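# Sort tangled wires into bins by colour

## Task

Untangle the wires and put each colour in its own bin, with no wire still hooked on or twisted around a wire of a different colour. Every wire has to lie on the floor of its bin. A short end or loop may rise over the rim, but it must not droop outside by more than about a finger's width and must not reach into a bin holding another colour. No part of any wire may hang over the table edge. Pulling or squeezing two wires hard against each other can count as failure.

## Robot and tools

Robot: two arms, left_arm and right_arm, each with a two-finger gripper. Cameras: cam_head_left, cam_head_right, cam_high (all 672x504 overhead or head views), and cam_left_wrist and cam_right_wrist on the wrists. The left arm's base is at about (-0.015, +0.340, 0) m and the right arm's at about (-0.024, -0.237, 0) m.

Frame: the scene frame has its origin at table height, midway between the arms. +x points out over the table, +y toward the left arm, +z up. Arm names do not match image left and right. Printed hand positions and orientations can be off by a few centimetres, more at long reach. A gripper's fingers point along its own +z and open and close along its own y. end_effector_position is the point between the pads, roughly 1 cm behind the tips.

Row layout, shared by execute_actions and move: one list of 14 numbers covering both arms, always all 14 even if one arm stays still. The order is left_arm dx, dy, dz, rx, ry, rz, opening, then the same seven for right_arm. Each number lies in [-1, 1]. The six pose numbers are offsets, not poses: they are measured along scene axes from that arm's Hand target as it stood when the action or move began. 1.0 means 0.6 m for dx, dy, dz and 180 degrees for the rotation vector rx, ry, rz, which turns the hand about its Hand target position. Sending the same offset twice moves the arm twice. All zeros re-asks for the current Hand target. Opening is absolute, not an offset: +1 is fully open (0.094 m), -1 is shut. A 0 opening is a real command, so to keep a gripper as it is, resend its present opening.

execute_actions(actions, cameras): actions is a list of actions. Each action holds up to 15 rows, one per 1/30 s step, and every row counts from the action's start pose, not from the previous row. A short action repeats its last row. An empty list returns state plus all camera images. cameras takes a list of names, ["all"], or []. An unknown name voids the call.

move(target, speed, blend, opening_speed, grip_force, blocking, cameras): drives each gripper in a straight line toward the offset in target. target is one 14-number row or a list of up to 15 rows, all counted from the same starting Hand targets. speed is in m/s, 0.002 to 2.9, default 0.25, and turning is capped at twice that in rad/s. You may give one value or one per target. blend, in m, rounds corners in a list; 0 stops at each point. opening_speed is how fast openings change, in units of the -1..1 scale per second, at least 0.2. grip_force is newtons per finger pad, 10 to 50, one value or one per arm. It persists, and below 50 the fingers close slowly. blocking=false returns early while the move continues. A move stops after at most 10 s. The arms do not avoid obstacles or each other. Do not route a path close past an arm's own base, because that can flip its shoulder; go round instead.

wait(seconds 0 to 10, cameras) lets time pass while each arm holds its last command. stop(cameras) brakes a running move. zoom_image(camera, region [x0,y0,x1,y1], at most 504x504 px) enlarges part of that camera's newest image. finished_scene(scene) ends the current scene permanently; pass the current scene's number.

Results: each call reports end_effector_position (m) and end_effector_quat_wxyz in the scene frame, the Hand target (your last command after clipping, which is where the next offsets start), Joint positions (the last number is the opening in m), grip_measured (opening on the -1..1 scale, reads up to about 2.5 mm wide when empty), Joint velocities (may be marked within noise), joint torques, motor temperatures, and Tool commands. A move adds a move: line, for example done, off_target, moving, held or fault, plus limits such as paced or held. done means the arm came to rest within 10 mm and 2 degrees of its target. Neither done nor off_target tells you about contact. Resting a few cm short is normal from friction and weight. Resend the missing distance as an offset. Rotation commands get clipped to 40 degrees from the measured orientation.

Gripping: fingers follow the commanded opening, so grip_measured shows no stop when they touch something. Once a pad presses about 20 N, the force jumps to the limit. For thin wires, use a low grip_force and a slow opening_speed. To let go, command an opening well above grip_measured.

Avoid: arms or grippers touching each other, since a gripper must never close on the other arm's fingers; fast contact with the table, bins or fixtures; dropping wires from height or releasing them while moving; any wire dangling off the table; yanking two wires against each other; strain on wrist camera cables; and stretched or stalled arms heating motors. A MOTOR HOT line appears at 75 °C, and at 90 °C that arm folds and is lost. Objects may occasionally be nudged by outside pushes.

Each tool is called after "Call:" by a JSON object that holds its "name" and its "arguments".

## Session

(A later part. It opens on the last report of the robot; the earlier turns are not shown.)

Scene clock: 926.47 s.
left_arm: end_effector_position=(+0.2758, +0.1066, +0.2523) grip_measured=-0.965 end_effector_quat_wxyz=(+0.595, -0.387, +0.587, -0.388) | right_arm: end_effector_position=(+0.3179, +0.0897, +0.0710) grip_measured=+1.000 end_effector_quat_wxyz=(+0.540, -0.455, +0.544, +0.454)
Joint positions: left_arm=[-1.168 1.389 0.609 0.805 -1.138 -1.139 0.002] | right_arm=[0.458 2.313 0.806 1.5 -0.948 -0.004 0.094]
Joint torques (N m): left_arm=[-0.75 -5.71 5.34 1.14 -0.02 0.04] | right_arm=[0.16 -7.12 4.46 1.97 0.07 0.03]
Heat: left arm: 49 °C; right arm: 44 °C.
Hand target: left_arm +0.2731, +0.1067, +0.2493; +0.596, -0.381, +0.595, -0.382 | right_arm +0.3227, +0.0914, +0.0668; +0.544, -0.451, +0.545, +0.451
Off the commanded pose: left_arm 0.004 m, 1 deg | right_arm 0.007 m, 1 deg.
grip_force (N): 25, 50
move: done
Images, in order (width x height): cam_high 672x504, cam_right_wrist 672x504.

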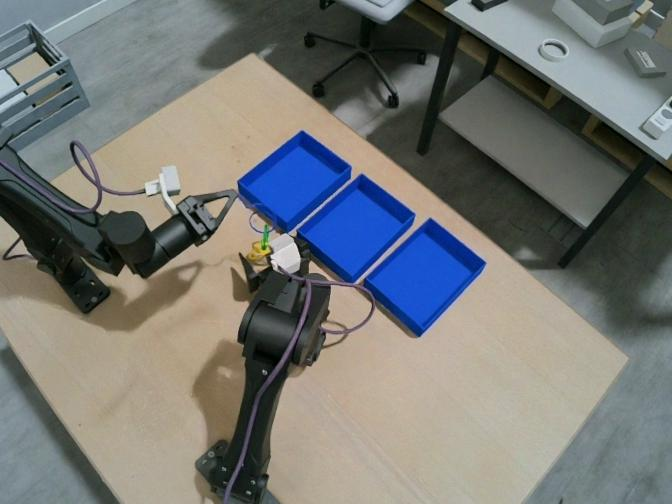

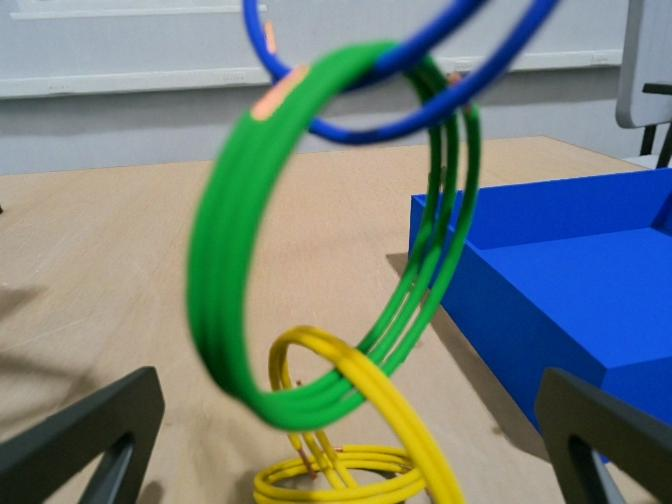

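Call:
{"name": "move", "arguments": {"target": [[0, 0, 0, 0, 0, 0, -1, 0.0, -0.005, -0.033, 0,0,0, 1],[0, 0, 0, 0, 0, 0, -1, 0.004, 0.015, -0.033, 0,0,0, 1]], "cameras": ["cam_right_wrist","cam_high"], "speed": 0.06}}

Call:
{"name": "zoom_image", "arguments": {"camera": "cam_high", "region": [190, 140, 340, 290]}}

Scene clock: 937.63 s.
left_arm: end_effector_position=(+0.2758, +0.1066, +0.2523) grip_measured=-0.965 end_effector_quat_wxyz=(+0.595, -0.387, +0.587, -0.388) | right_arm: end_effector_position=(+0.3227, +0.0973, +0.0470) grip_measured=+1.000 end_effector_quat_wxyz=(+0.532, -0.452, +0.554, +0.454)
Joint positions: left_arm=[-1.168 1.389 0.609 0.805 -1.138 -1.139 0.002] | right_arm=[0.473 2.399 0.855 1.505 -0.929 -0.008 0.094]
Joint torques (N m): left_arm=[-0.72 -5.93 5.24 1.16 0.01 -0.02] | right_arm=[0.57 -7.35 4.12 2.38 0.08 0.06]
Heat: left arm: 49 °C; right arm: 45 °C.
Hand target: left_arm +0.2731, +0.1067, +0.2493; +0.596, -0.381, +0.595, -0.382 | right_arm +0.3251, +0.1004, +0.0470; +0.544, -0.451, +0.545, +0.451
Off the commanded pose: left_arm 0.004 m, 1 deg | right_arm 0.004 m, 2 deg.
grip_force (N): 25, 50
move: done
Images, in order (width x height): cam_high 672x504, cam_right_wrist 672x504.

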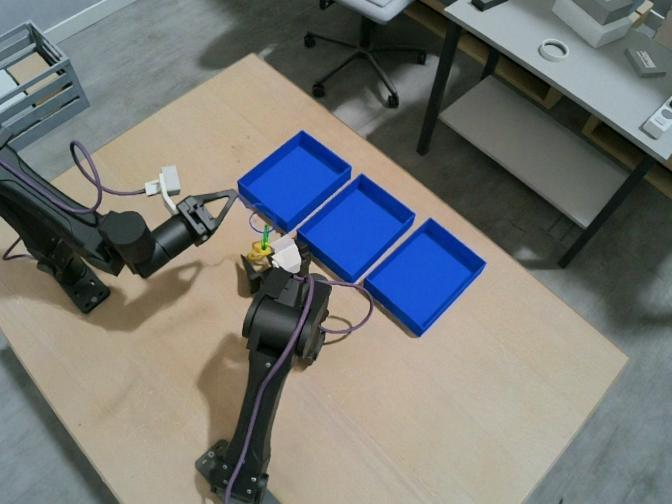

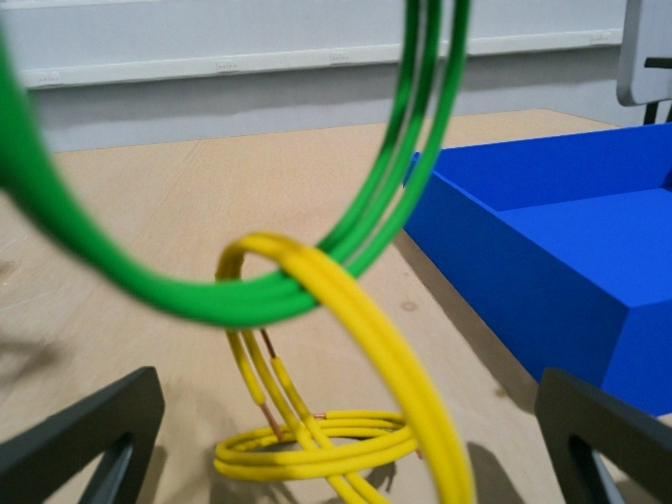

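Scaled by 3.360 from the camera's 672x504 image, which has a finer 960x720 frame.

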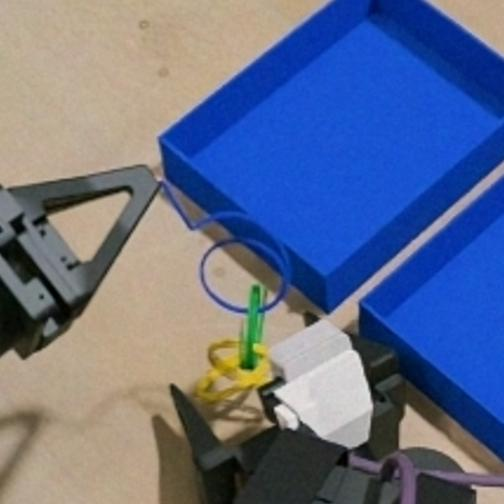

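Call:
{"name": "move", "arguments": {"target": [0, 0, 0, 0, 0, 0, -1, 0.005, 0.035, 0.0, 0,0,0, 1], "speed": 0.06}}

Call:
{"name": "move", "arguments": {"target": [0, 0, 0, 0, 0, 0, -1, 0,0, 0.0, 0,0,0, -1], "cameras": ["cam_right_wrist","cam_high"], "opening_speed": 0.7, "grip_force": [25, 20]}}

Call:
{"name": "zoom_image", "arguments": {"camera": "cam_high", "region": [190, 140, 340, 290]}}

Scene clock: 953.63 s.
left_arm: end_effector_position=(+0.2758, +0.1066, +0.2523) grip_measured=-0.965 end_effector_quat_wxyz=(+0.595, -0.387, +0.587, -0.388) | right_arm: end_effector_position=(+0.3246, +0.1189, +0.0520) grip_measured=+1.000 end_effector_quat_wxyz=(+0.542, -0.454, +0.543, +0.453)
Joint positions: left_arm=[-1.168 1.389 0.609 0.805 -1.138 -1.139 0.002] | right_arm=[0.523 2.416 0.909 1.502 -0.881 -0.004 0.094]
Joint torques (N m): left_arm=[-0.69 -5.7 5.59 1.17 0 -0.03] | right_arm=[0.35 -7.8 4.57 1.98 0.07 0.03]
Heat: left arm: 49 °C; right arm: 44 °C.
Hand target: left_arm +0.2731, +0.1067, +0.2493; +0.596, -0.381, +0.595, -0.382 | right_arm +0.3280, +0.1215, +0.0470; +0.544, -0.451, +0.545, +0.451
Off the commanded pose: left_arm 0.004 m, 1 deg | right_arm 0.007 m, 1 deg.
grip_force (N): 25, 50
move: done

Scene clock: 960.93 s.
left_arm: end_effector_position=(+0.2758, +0.1066, +0.2523) grip_measured=-0.965 end_effector_quat_wxyz=(+0.595, -0.387, +0.587, -0.388) | right_arm: end_effector_position=(+0.3248, +0.1188, +0.0520) grip_measured=-0.900 end_effector_quat_wxyz=(+0.542, -0.454, +0.544, +0.453)
Joint positions: left_arm=[-1.168 1.389 0.609 0.805 -1.138 -1.139 0.002] | right_arm=[0.523 2.416 0.909 1.502 -0.88 -0.003 0.005]
Joint torques (N m): left_arm=[-0.57 -5.71 5.33 1.18 0.03 0] | right_arm=[0.35 -7.8 4.57 1.98 0.08 0.02]
Heat: left arm: 49 °C; right arm: 43 °C.
Hand target: left_arm +0.2731, +0.1067, +0.2493; +0.596, -0.381, +0.595, -0.382 | right_arm +0.3280, +0.1215, +0.0470; +0.544, -0.451, +0.545, +0.451
Off the commanded pose: left_arm 0.004 m, 1 deg | right_arm 0.007 m, 0 deg.
grip_force (N): 25, 20
move: done
Images, in order (width x height): cam_high 672x504, cam_right_wrist 672x504.

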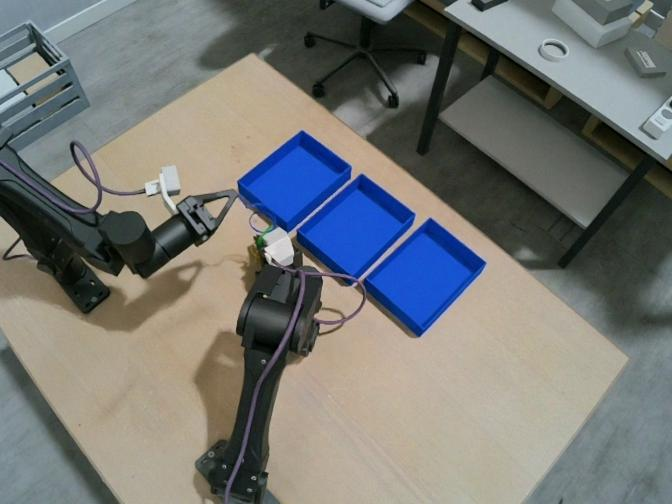

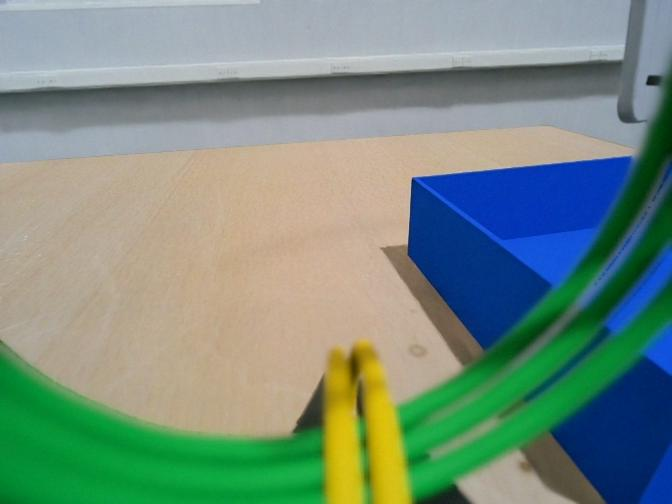

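Scaled by 3.360 from the camera's 672x504 image, which has a finer 960x720 frame.

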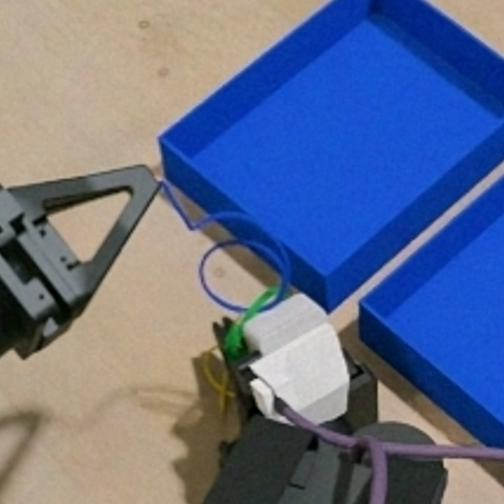

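Call:
{"name": "move", "arguments": {"target": [0.0, 0, 0.08, 0, 0, 0, -1, 0,0, 0.0, 0,0,0, -1], "cameras": ["cam_right_wrist","cam_high","cam_left_wrist"], "speed": 0.04}}

Call:
{"name": "zoom_image", "arguments": {"camera": "cam_high", "region": [190, 140, 340, 290]}}

Scene clock: 977.83 s.
left_arm: end_effector_position=(+0.2752, +0.1074, +0.2879) grip_measured=-0.965 end_effector_quat_wxyz=(+0.596, -0.382, +0.595, -0.380) | right_arm: end_effector_position=(+0.3248, +0.1188, +0.0520) grip_measured=-0.902 end_effector_quat_wxyz=(+0.542, -0.454, +0.544, +0.453)
Joint positions: left_arm=[-1.168 1.302 0.717 0.584 -1.135 -1.139 0.002] | right_arm=[0.523 2.416 0.909 1.502 -0.88 -0.003 0.005]
Joint torques (N m): left_arm=[-0.87 -5.87 7.94 1.08 -0.04 0.03] | right_arm=[0.36 -7.8 4.59 1.98 0.08 0.02]
Heat: left arm: 50 °C; right arm: 43 °C.
Hand target: left_arm +0.2731, +0.1068, +0.2974; +0.596, -0.381, +0.595, -0.382 | right_arm +0.3280, +0.1215, +0.0470; +0.544, -0.451, +0.545, +0.451
Off the commanded pose: left_arm 0.010 m, 0 deg | right_arm 0.007 m, 0 deg.
grip_force (N): 25, 20
move: done
Images, in order (width x height): cam_high 672x504, cam_left_wrist 672x504, cam_right_wrist 672x504.

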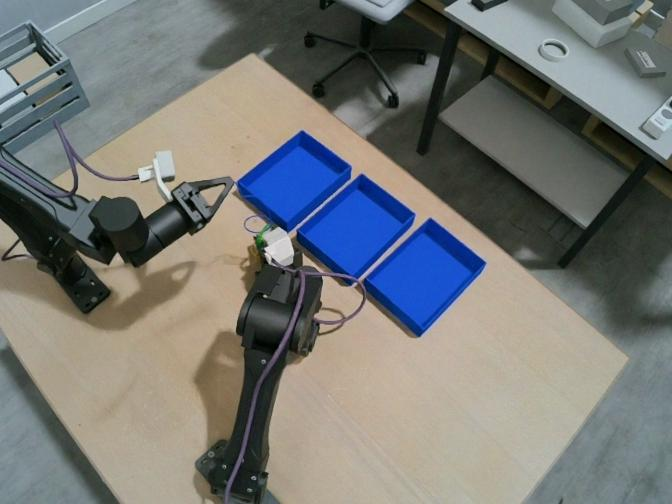

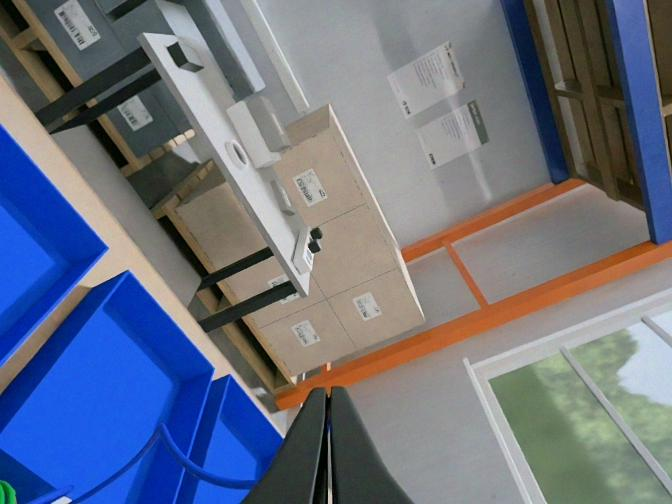

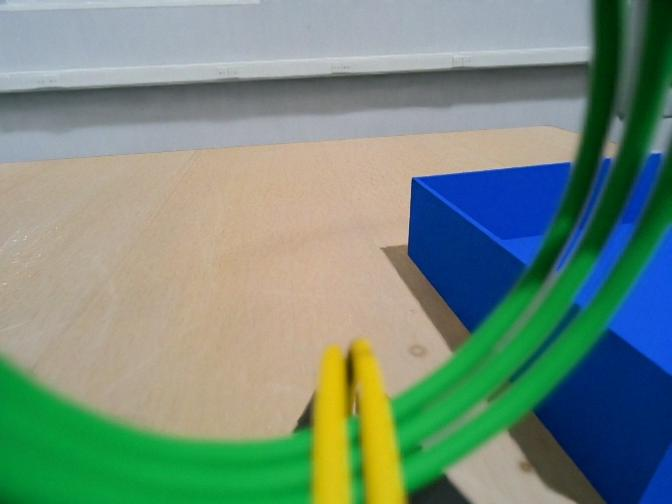

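Scaled by 3.360 from the camera's 672x504 image, which has a finer 960x720 frame.

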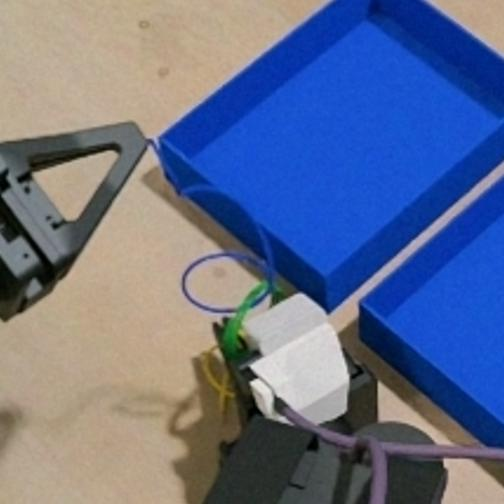

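Call:
{"name": "move", "arguments": {"target": [0.0, 0, 0.06, 0, 0, 0, -1, 0,0, 0.0, 0,0,0, -1], "cameras": ["cam_high","cam_left_wrist"], "speed": 0.04}}

Call:
{"name": "zoom_image", "arguments": {"camera": "cam_high", "region": [190, 140, 340, 290]}}

Call:
{"name": "move", "arguments": {"target": [0.0, 0, 0.06, 0, 0, 0, -1, 0,0, 0.0, 0,0,0, -1], "cameras": ["cam_high","cam_left_wrist"], "speed": 0.04}}

Call:
{"name": "zoom_image", "arguments": {"camera": "cam_high", "region": [190, 140, 340, 290]}}

Scene clock: 989.50 s.
left_arm: end_effector_position=(+0.2758, +0.1058, +0.3236) grip_measured=-0.965 end_effector_quat_wxyz=(+0.596, -0.381, +0.596, -0.381) | right_arm: end_effector_position=(+0.3248, +0.1188, +0.0520) grip_measured=-0.902 end_effector_quat_wxyz=(+0.542, -0.454, +0.544, +0.453)
Joint positions: left_arm=[-1.168 1.266 0.839 0.426 -1.134 -1.139 0.002] | right_arm=[0.523 2.416 0.909 1.502 -0.88 -0.003 0.005]
Joint torques (N m): left_arm=[-0.69 -5.93 8.35 1.07 -0.05 0.02] | right_arm=[0.36 -7.8 4.56 1.98 0.08 0.02]
Heat: left arm: 50 °C; right arm: 43 °C.
Hand target: left_arm +0.2731, +0.1067, +0.3335; +0.596, -0.381, +0.595, -0.382 | right_arm +0.3280, +0.1215, +0.0470; +0.544, -0.451, +0.545, +0.451
Off the commanded pose: left_arm 0.010 m, 0 deg | right_arm 0.007 m, 0 deg.
grip_force (N): 25, 20
move: done
Images, in order (width x height): cam_high 672x504, cam_left_wrist 672x504.

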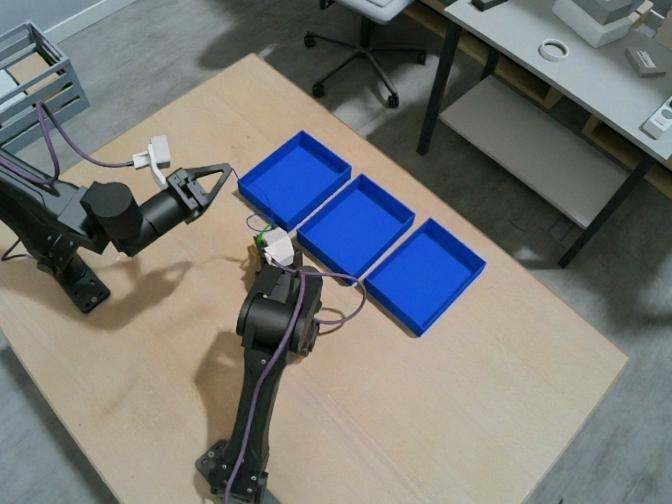

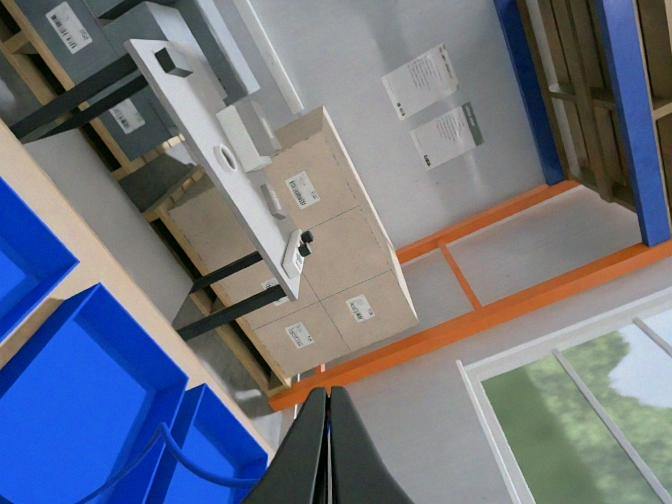

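Scaled by 3.360 from the camera's 672x504 image, which has a finer 960x720 frame.

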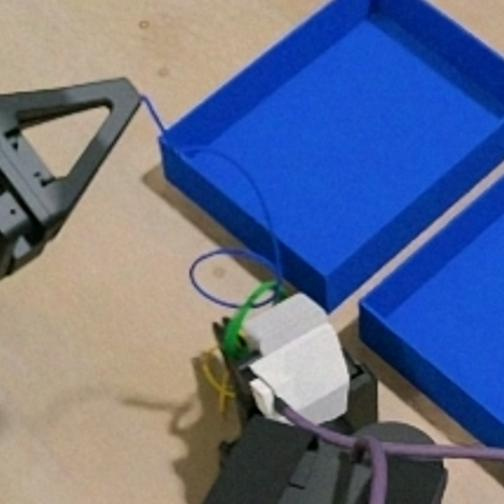

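Scene clock: 991.13 s.
left_arm: end_effector_position=(+0.2764, +0.1042, +0.3593) grip_measured=-0.965 end_effector_quat_wxyz=(+0.595, -0.380, +0.596, -0.381) | right_arm: end_effector_position=(+0.3248, +0.1188, +0.0520) grip_measured=-0.902 end_effector_quat_wxyz=(+0.542, -0.454, +0.544, +0.453)
Joint positions: left_arm=[-1.168 1.255 0.975 0.278 -1.132 -1.139 0.002] | right_arm=[0.523 2.416 0.909 1.502 -0.88 -0.003 0.005]
Joint torques (N m): left_arm=[-0.55 -5.71 8.39 1.09 -0.02 0.05] | right_arm=[0.36 -7.82 4.57 1.98 0.08 0.02]
Heat: left arm: 51 °C; right arm: 43 °C.
Hand target: left_arm +0.2731, +0.1067, +0.3694; +0.596, -0.381, +0.595, -0.382 | right_arm +0.3280, +0.1215, +0.0470; +0.544, -0.451, +0.545, +0.451
Off the commanded pose: left_arm 0.011 m, 0 deg | right_arm 0.007 m, 0 deg.
grip_force (N): 25, 20
move: off_target (left_arm)
Images, in order (width x height): cam_high 672x504, cam_left_wrist 672x504.

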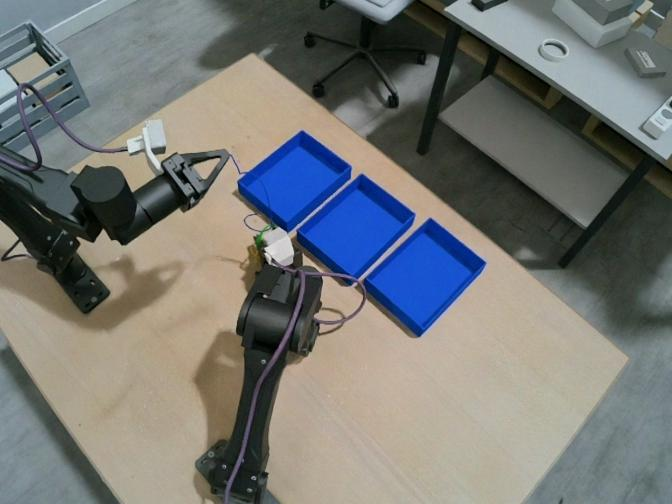

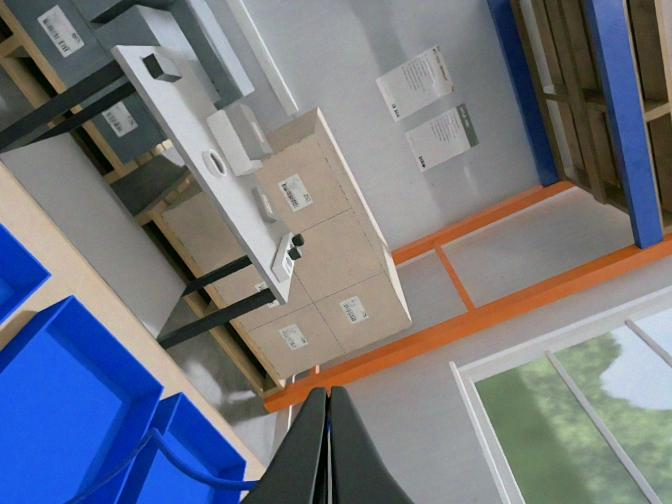

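Scaled by 3.360 from the camera's 672x504 image, which has a finer 960x720 frame.

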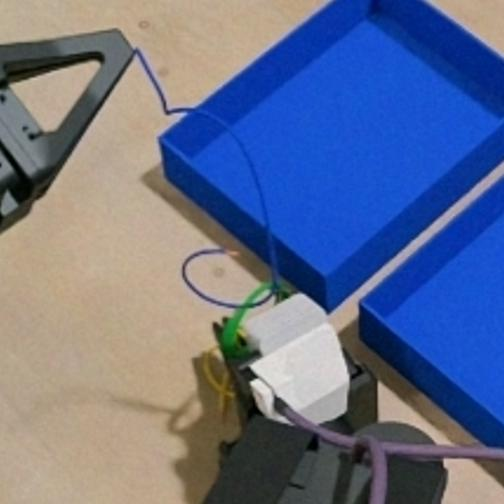

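Call:
{"name": "move", "arguments": {"target": [0.0, 0, 0.1, 0, 0, 0, -1, 0,0, 0.0, 0,0,0, -1], "cameras": ["cam_high"], "speed": 0.04}}

Call:
{"name": "zoom_image", "arguments": {"camera": "cam_high", "region": [190, 120, 340, 270]}}

Call:
{"name": "move", "arguments": {"target": [0.0, 0, 0.1, 0, 0, 0, -1, 0,0, 0.0, 0,0,0, -1], "cameras": ["cam_high"], "speed": 0.04}}

Call:
{"name": "zoom_image", "arguments": {"camera": "cam_high", "region": [190, 120, 340, 270]}}

Scene clock: 1006.37 s.
left_arm: end_effector_position=(+0.2746, +0.1077, +0.4263) grip_measured=-0.965 end_effector_quat_wxyz=(+0.594, -0.384, +0.590, -0.389) | right_arm: end_effector_position=(+0.3248, +0.1188, +0.0520) grip_measured=-0.902 end_effector_quat_wxyz=(+0.542, -0.454, +0.544, +0.453)
Joint positions: left_arm=[-1.168 1.26 1.234 0.046 -1.13 -1.139 0.002] | right_arm=[0.523 2.416 0.909 1.502 -0.88 -0.003 0.005]
Joint torques (N m): left_arm=[-0.51 -3.71 8.08 1.12 -0.05 0.02] | right_arm=[0.36 -7.82 4.57 1.98 0.08 0.02]
Motor temperatures (°C): left_arm=[33 42 52 39 31 33 36] | right_arm=[31 42 43 40 34 32 34]
Heat: left arm: 52 °C; right arm: 43 °C.
Hand target: left_arm +0.2731, +0.1067, +0.4294; +0.596, -0.381, +0.595, -0.382 | right_arm +0.3280, +0.1215, +0.0470; +0.544, -0.451, +0.545, +0.451
Off the commanded pose: left_arm 0.004 m, 1 deg | right_arm 0.007 m, 0 deg.
grip_force (N): 25, 20
move: done
Images, in order (width x height): cam_high 672x504.

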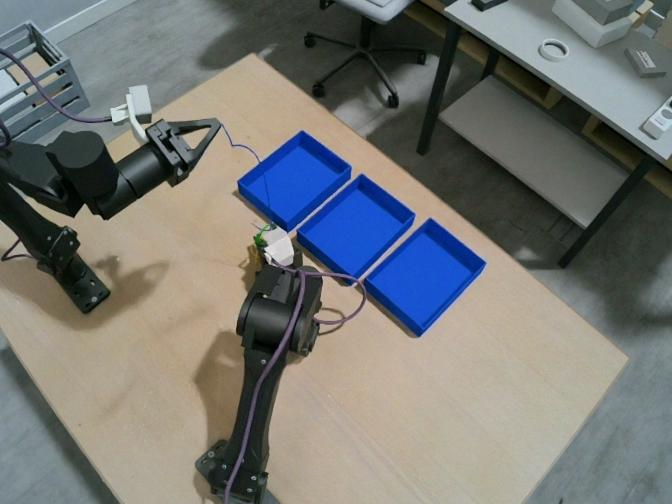

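Scaled by 3.360 from the camera's 672x504 image, which has a finer 960x720 frame.

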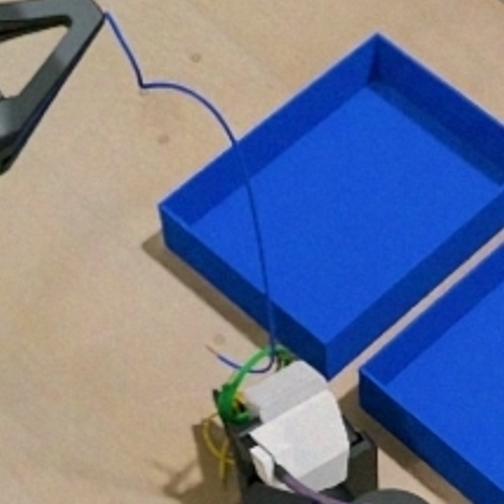

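Scene clock: 1008.63 s.
left_arm: end_effector_position=(+0.2746, +0.1074, +0.4880) grip_measured=-0.965 end_effector_quat_wxyz=(+0.593, -0.384, +0.589, -0.391) | right_arm: end_effector_position=(+0.3248, +0.1188, +0.0520) grip_measured=-0.902 end_effector_quat_wxyz=(+0.542, -0.454, +0.544, +0.453)
Joint positions: left_arm=[-1.168 1.336 1.543 -0.183 -1.128 -1.139 0.002] | right_arm=[0.523 2.416 0.909 1.502 -0.88 -0.003 0.005]
Joint torques (N m): left_arm=[-0.77 -3.74 7.49 1.09 -0.09 0.03] | right_arm=[0.36 -7.83 4.57 1.98 0.08 0.02]
Heat: left arm: 52 °C; right arm: 43 °C.
Hand target: left_arm +0.2731, +0.1067, +0.4894; +0.596, -0.381, +0.595, -0.382 | right_arm +0.3280, +0.1215, +0.0470; +0.544, -0.451, +0.545, +0.451
Off the commanded pose: left_arm 0.002 m, 1 deg | right_arm 0.007 m, 0 deg.
grip_force (N): 25, 20
move: done
Images, in order (width x height): cam_high 672x504.

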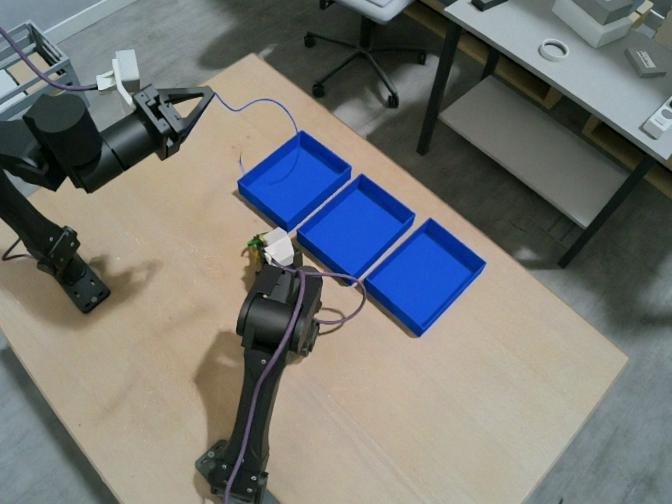

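Scaled by 3.360 from the camera's 672x504 image, which has a finer 960x720 frame.

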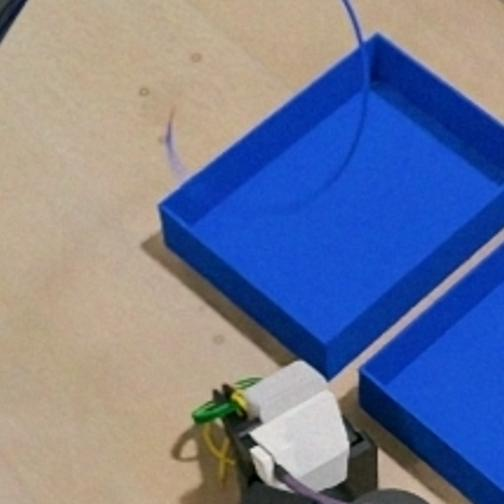

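Call:
{"name": "wait", "arguments": {"seconds": 0.5, "cameras": ["all"]}}

Call:
{"name": "zoom_image", "arguments": {"camera": "cam_high", "region": [190, 60, 360, 230]}}

Call:
{"name": "zoom_image", "arguments": {"camera": "cam_right_wrist", "region": [100, 200, 604, 504]}}

Scene clock: 1039.57 s.
left_arm: end_effector_position=(+0.2746, +0.1074, +0.4879) grip_measured=-0.965 end_effector_quat_wxyz=(+0.593, -0.384, +0.589, -0.391) | right_arm: end_effector_position=(+0.3248, +0.1188, +0.0520) grip_measured=-0.902 end_effector_quat_wxyz=(+0.542, -0.454, +0.544, +0.453)
Joint positions: left_arm=[-1.168 1.336 1.543 -0.184 -1.128 -1.139 0.002] | right_arm=[0.523 2.416 0.909 1.502 -0.88 -0.003 0.005]
Joint torques (N m): left_arm=[-0.8 -3.7 7.49 1.14 -0.09 0.02] | right_arm=[0.36 -7.82 4.59 1.98 0.08 0.02]
Heat: left arm: 49 °C; right arm: 43 °C.
Hand target: left_arm +0.2731, +0.1067, +0.4894; +0.596, -0.381, +0.595, -0.382 | right_arm +0.3280, +0.1215, +0.0470; +0.544, -0.451, +0.545, +0.451
Tool commands: left_gripper/opening=-1.0 right_gripper/opening=-1.0
Off the commanded pose: left_arm 0.002 m, 1 deg | right_arm 0.007 m, 0 deg.
grip_force (N): 25, 20
wait: 0.50 s; at rest from the start

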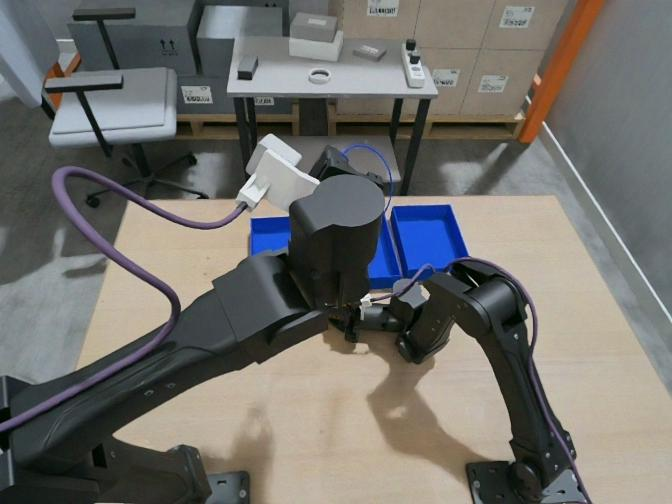

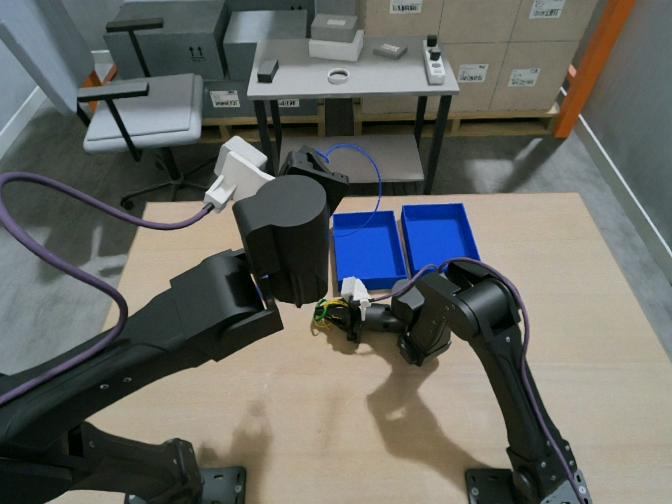

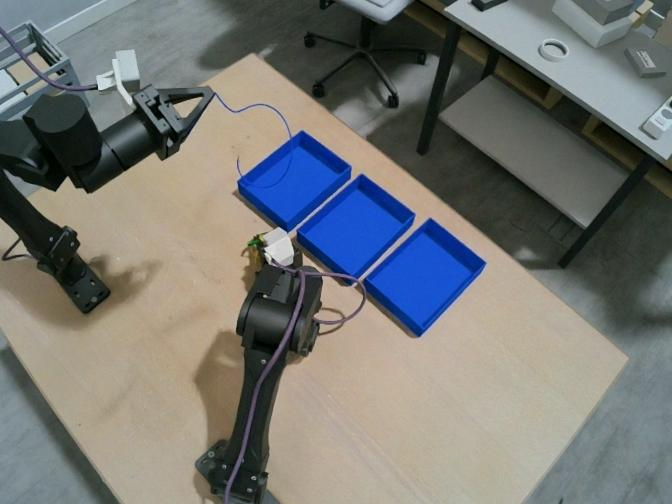

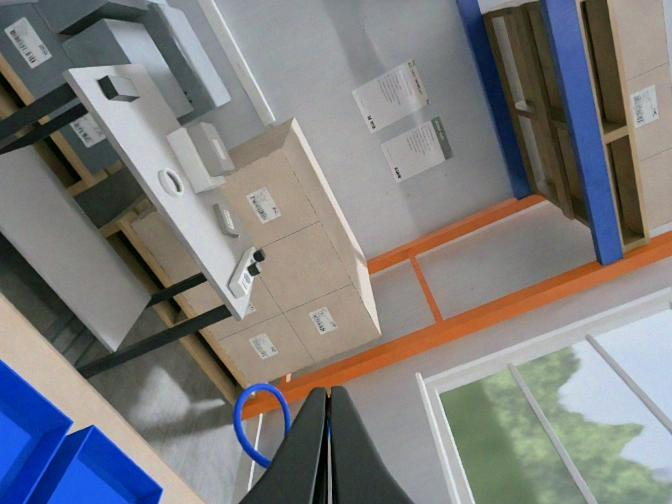

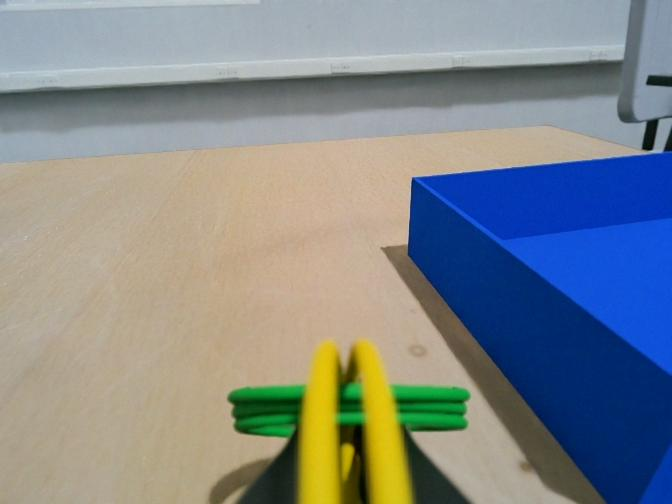

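Scaled by 2.965 from the camera's 672x504 image, which has a finer 960x720 frame.

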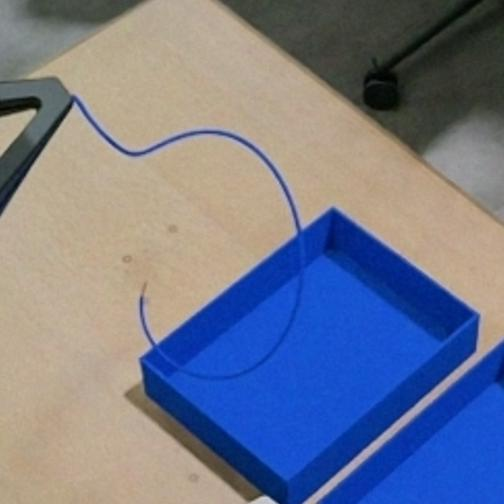

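Scaled by 1.000.

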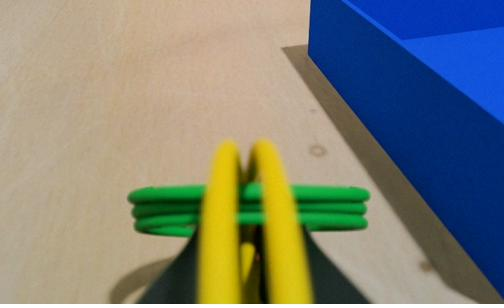

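Call:
{"name": "move", "arguments": {"target": [[0.15, 0.15, -0.1, 0, 0.25, 0, -1, 0,0, 0.0, 0,0,0, -1],[0.31, 0.19, -0.3, 0, 0.5, 0, -1, 0,0, 0.0, 0,0,0, -1]], "cameras": ["all"], "speed": 0.2, "blend": 0.04}}

Call:
{"name": "zoom_image", "arguments": {"camera": "cam_high", "region": [190, 60, 390, 260]}}

Scene clock: 1068.27 s.
left_arm: end_effector_position=(+0.4599, +0.2173, +0.3144) grip_measured=-0.965 end_effector_quat_wxyz=(+0.204, -0.517, +0.799, -0.227) | right_arm: end_effector_position=(+0.3248, +0.1188, +0.0520) grip_measured=-0.902 end_effector_quat_wxyz=(+0.542, -0.454, +0.544, +0.453)
Joint positions: left_arm=[-0.287 2.196 2.783 -1.538 0.006 -1.403 0.002] | right_arm=[0.523 2.416 0.909 1.502 -0.88 -0.003 0.005]
Joint torques (N m): left_arm=[0.4 -9.7 5.76 0.97 -0.01 0.06] | right_arm=[0.36 -7.82 4.59 1.98 0.08 0.02]
Heat: left arm: 49 °C; right arm: 42 °C.
Hand target: left_arm +0.4591, +0.2208, +0.3095; +0.001, -0.540, +0.842, -0.001 | right_arm +0.3280, +0.1215, +0.0470; +0.544, -0.451, +0.545, +0.451
Off the commanded pose: left_arm 0.006 m, 35 deg | right_arm 0.007 m, 0 deg.
joint sent to its limit (left arm) — joint 4 (wrist pitch), lower limit. The joint targets are off in orientation, not in position.
grip_force (N): 25, 20
move: off_target (left_arm)

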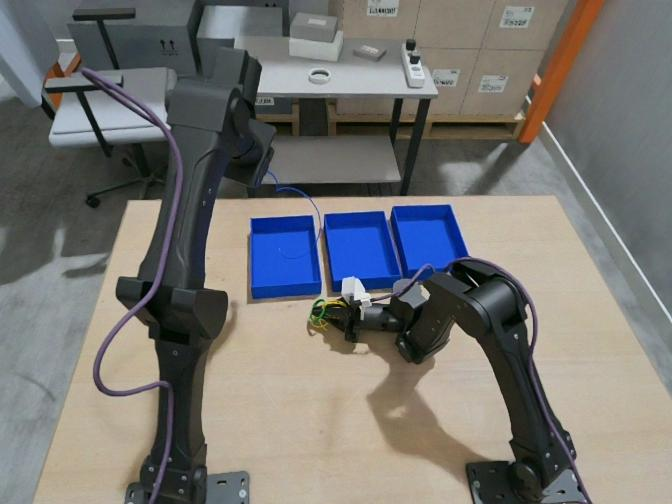

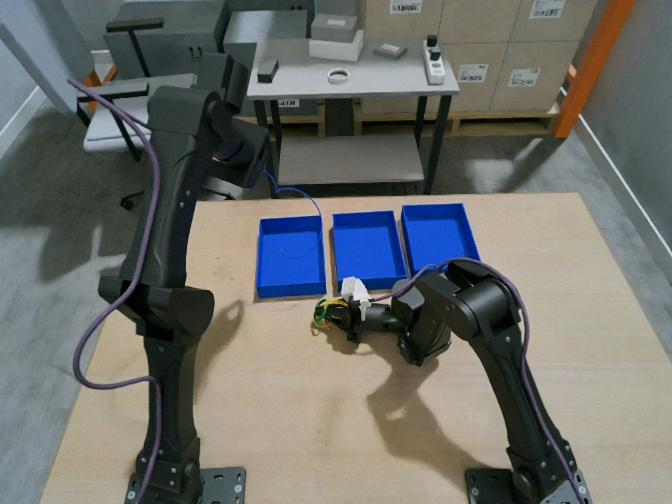

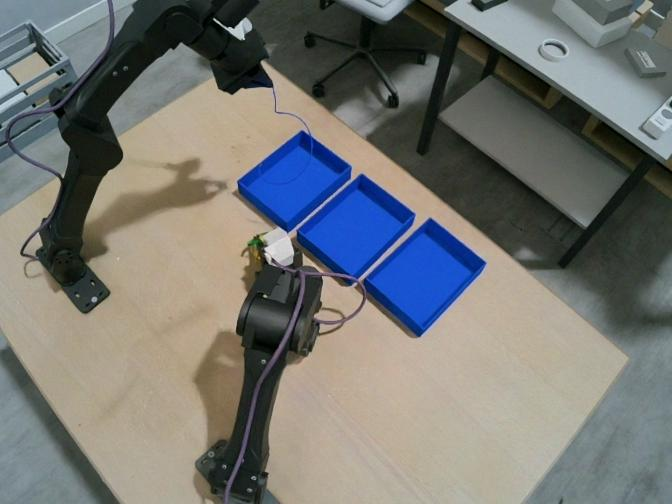

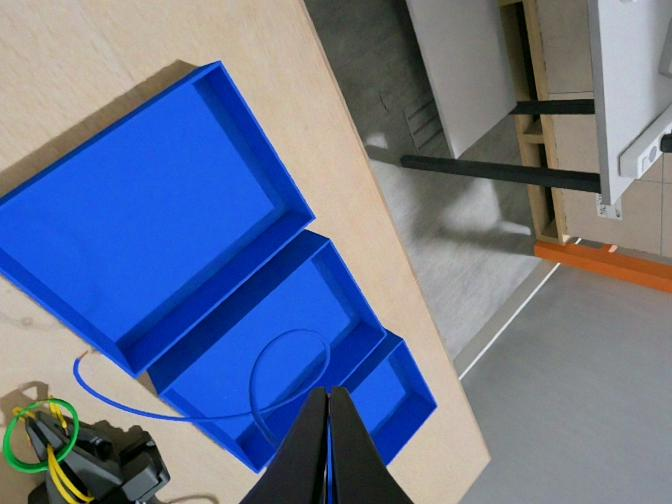

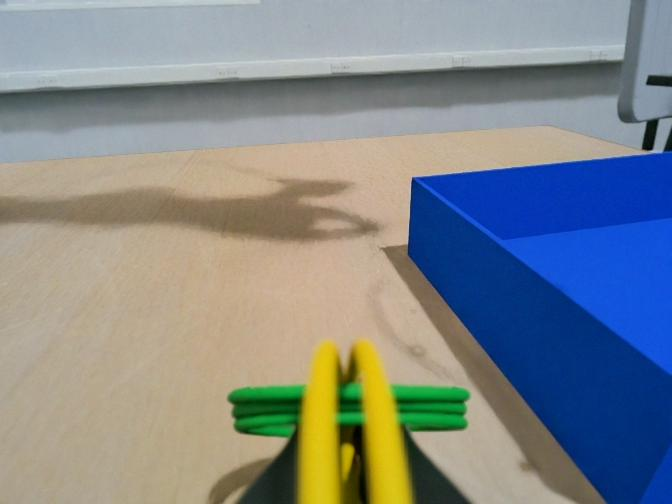

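Scaled by 2.520 from the camera's 672x504 image, which has a finer 960x720 frame.

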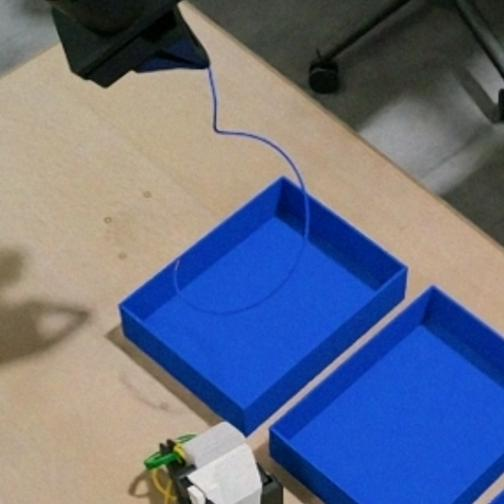

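Call:
{"name": "move", "arguments": {"target": [0.05, 0, -0.2, 0, 0, 0, -1, 0,0, 0.0, 0,0,0, -1], "cameras": ["cam_head_left","cam_high","cam_left_wrist"], "speed": 0.12}}

Call:
{"name": "zoom_image", "arguments": {"camera": "cam_high", "region": [190, 60, 390, 260]}}

Call:
{"name": "zoom_image", "arguments": {"camera": "cam_head_left", "region": [230, 150, 400, 320]}}

Scene clock: 1089.00 s.
left_arm: end_effector_position=(+0.4909, +0.2154, +0.1992) grip_measured=-0.965 end_effector_quat_wxyz=(+0.126, -0.532, +0.826, -0.140) | right_arm: end_effector_position=(+0.3248, +0.1188, +0.0520) grip_measured=-0.902 end_effector_quat_wxyz=(+0.542, -0.454, +0.544, +0.453)
Joint positions: left_arm=[-0.274 2.423 2.769 -1.539 0.01 -1.387 0.002] | right_arm=[0.523 2.416 0.909 1.502 -0.88 -0.003 0.005]
Joint torques (N m): left_arm=[0.76 -11.54 5.72 0.61 -0.03 0.03] | right_arm=[0.36 -7.82 4.57 1.98 0.08 0.02]
Heat: left arm: 48 °C; right arm: 42 °C.
Hand target: left_arm +0.4892, +0.2208, +0.1894; +0.001, -0.540, +0.842, -0.001 | right_arm +0.3280, +0.1215, +0.0470; +0.544, -0.451, +0.545, +0.451
Off the commanded pose: left_arm 0.011 m, 22 deg | right_arm 0.007 m, 0 deg.
joint sent to its limit (left arm) — joint 4 (wrist pitch), lower limit. The joint targets are off in orientation, not in position.
grip_force (N): 25, 20
move: off_target (left_arm)
Images, in order (width x height): cam_head_left 672x504, cam_high 672x504, cam_left_wrist 672x504.

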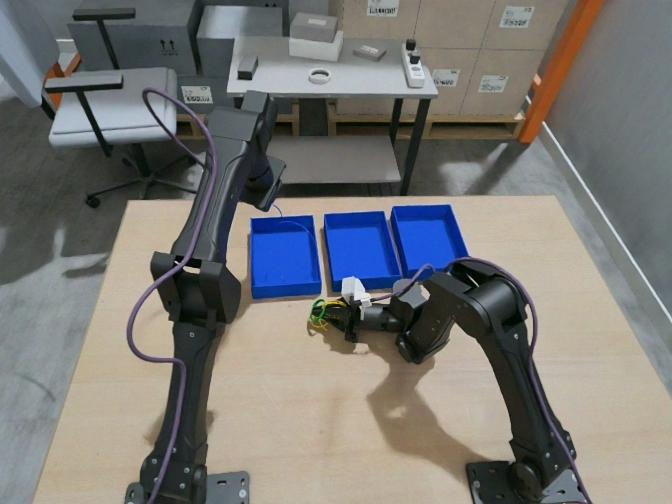

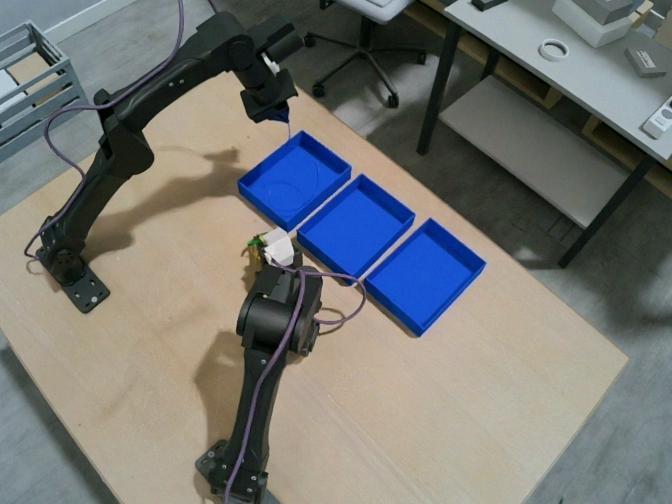

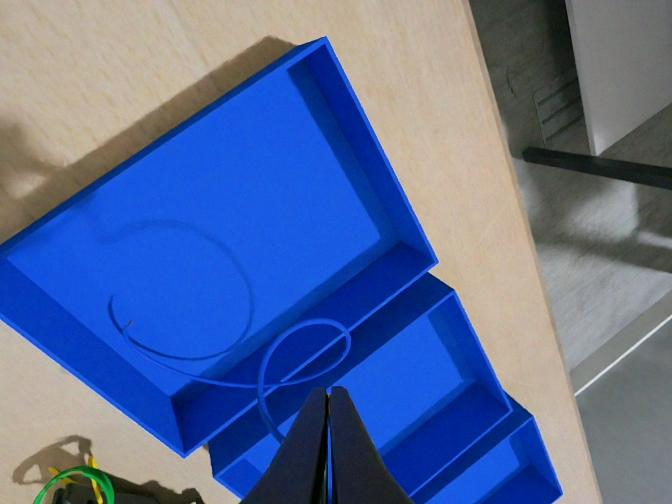

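Scaled by 2.520 from the camera's 672x504 image, which has a finer 960x720 frame.

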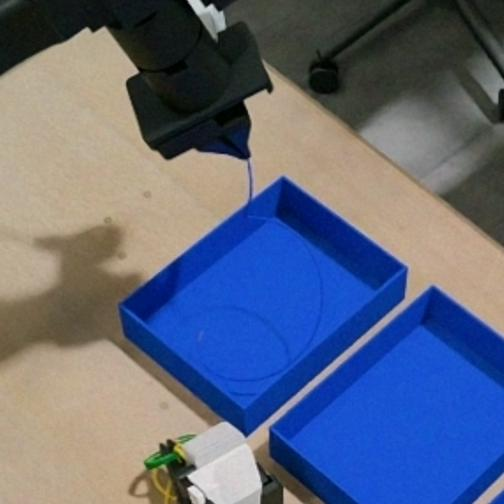

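Scaled by 2.965 from the camera's 672x504 image, which has a finer 960x720 frame.

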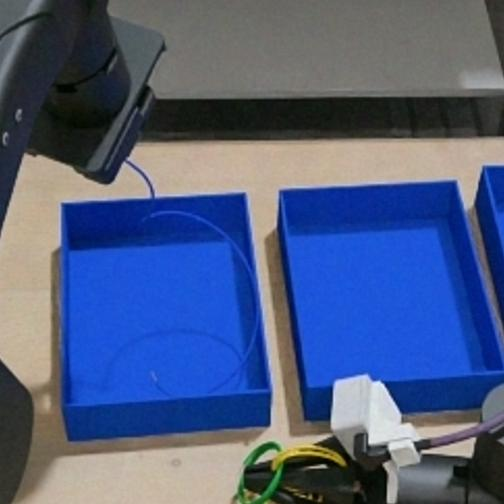

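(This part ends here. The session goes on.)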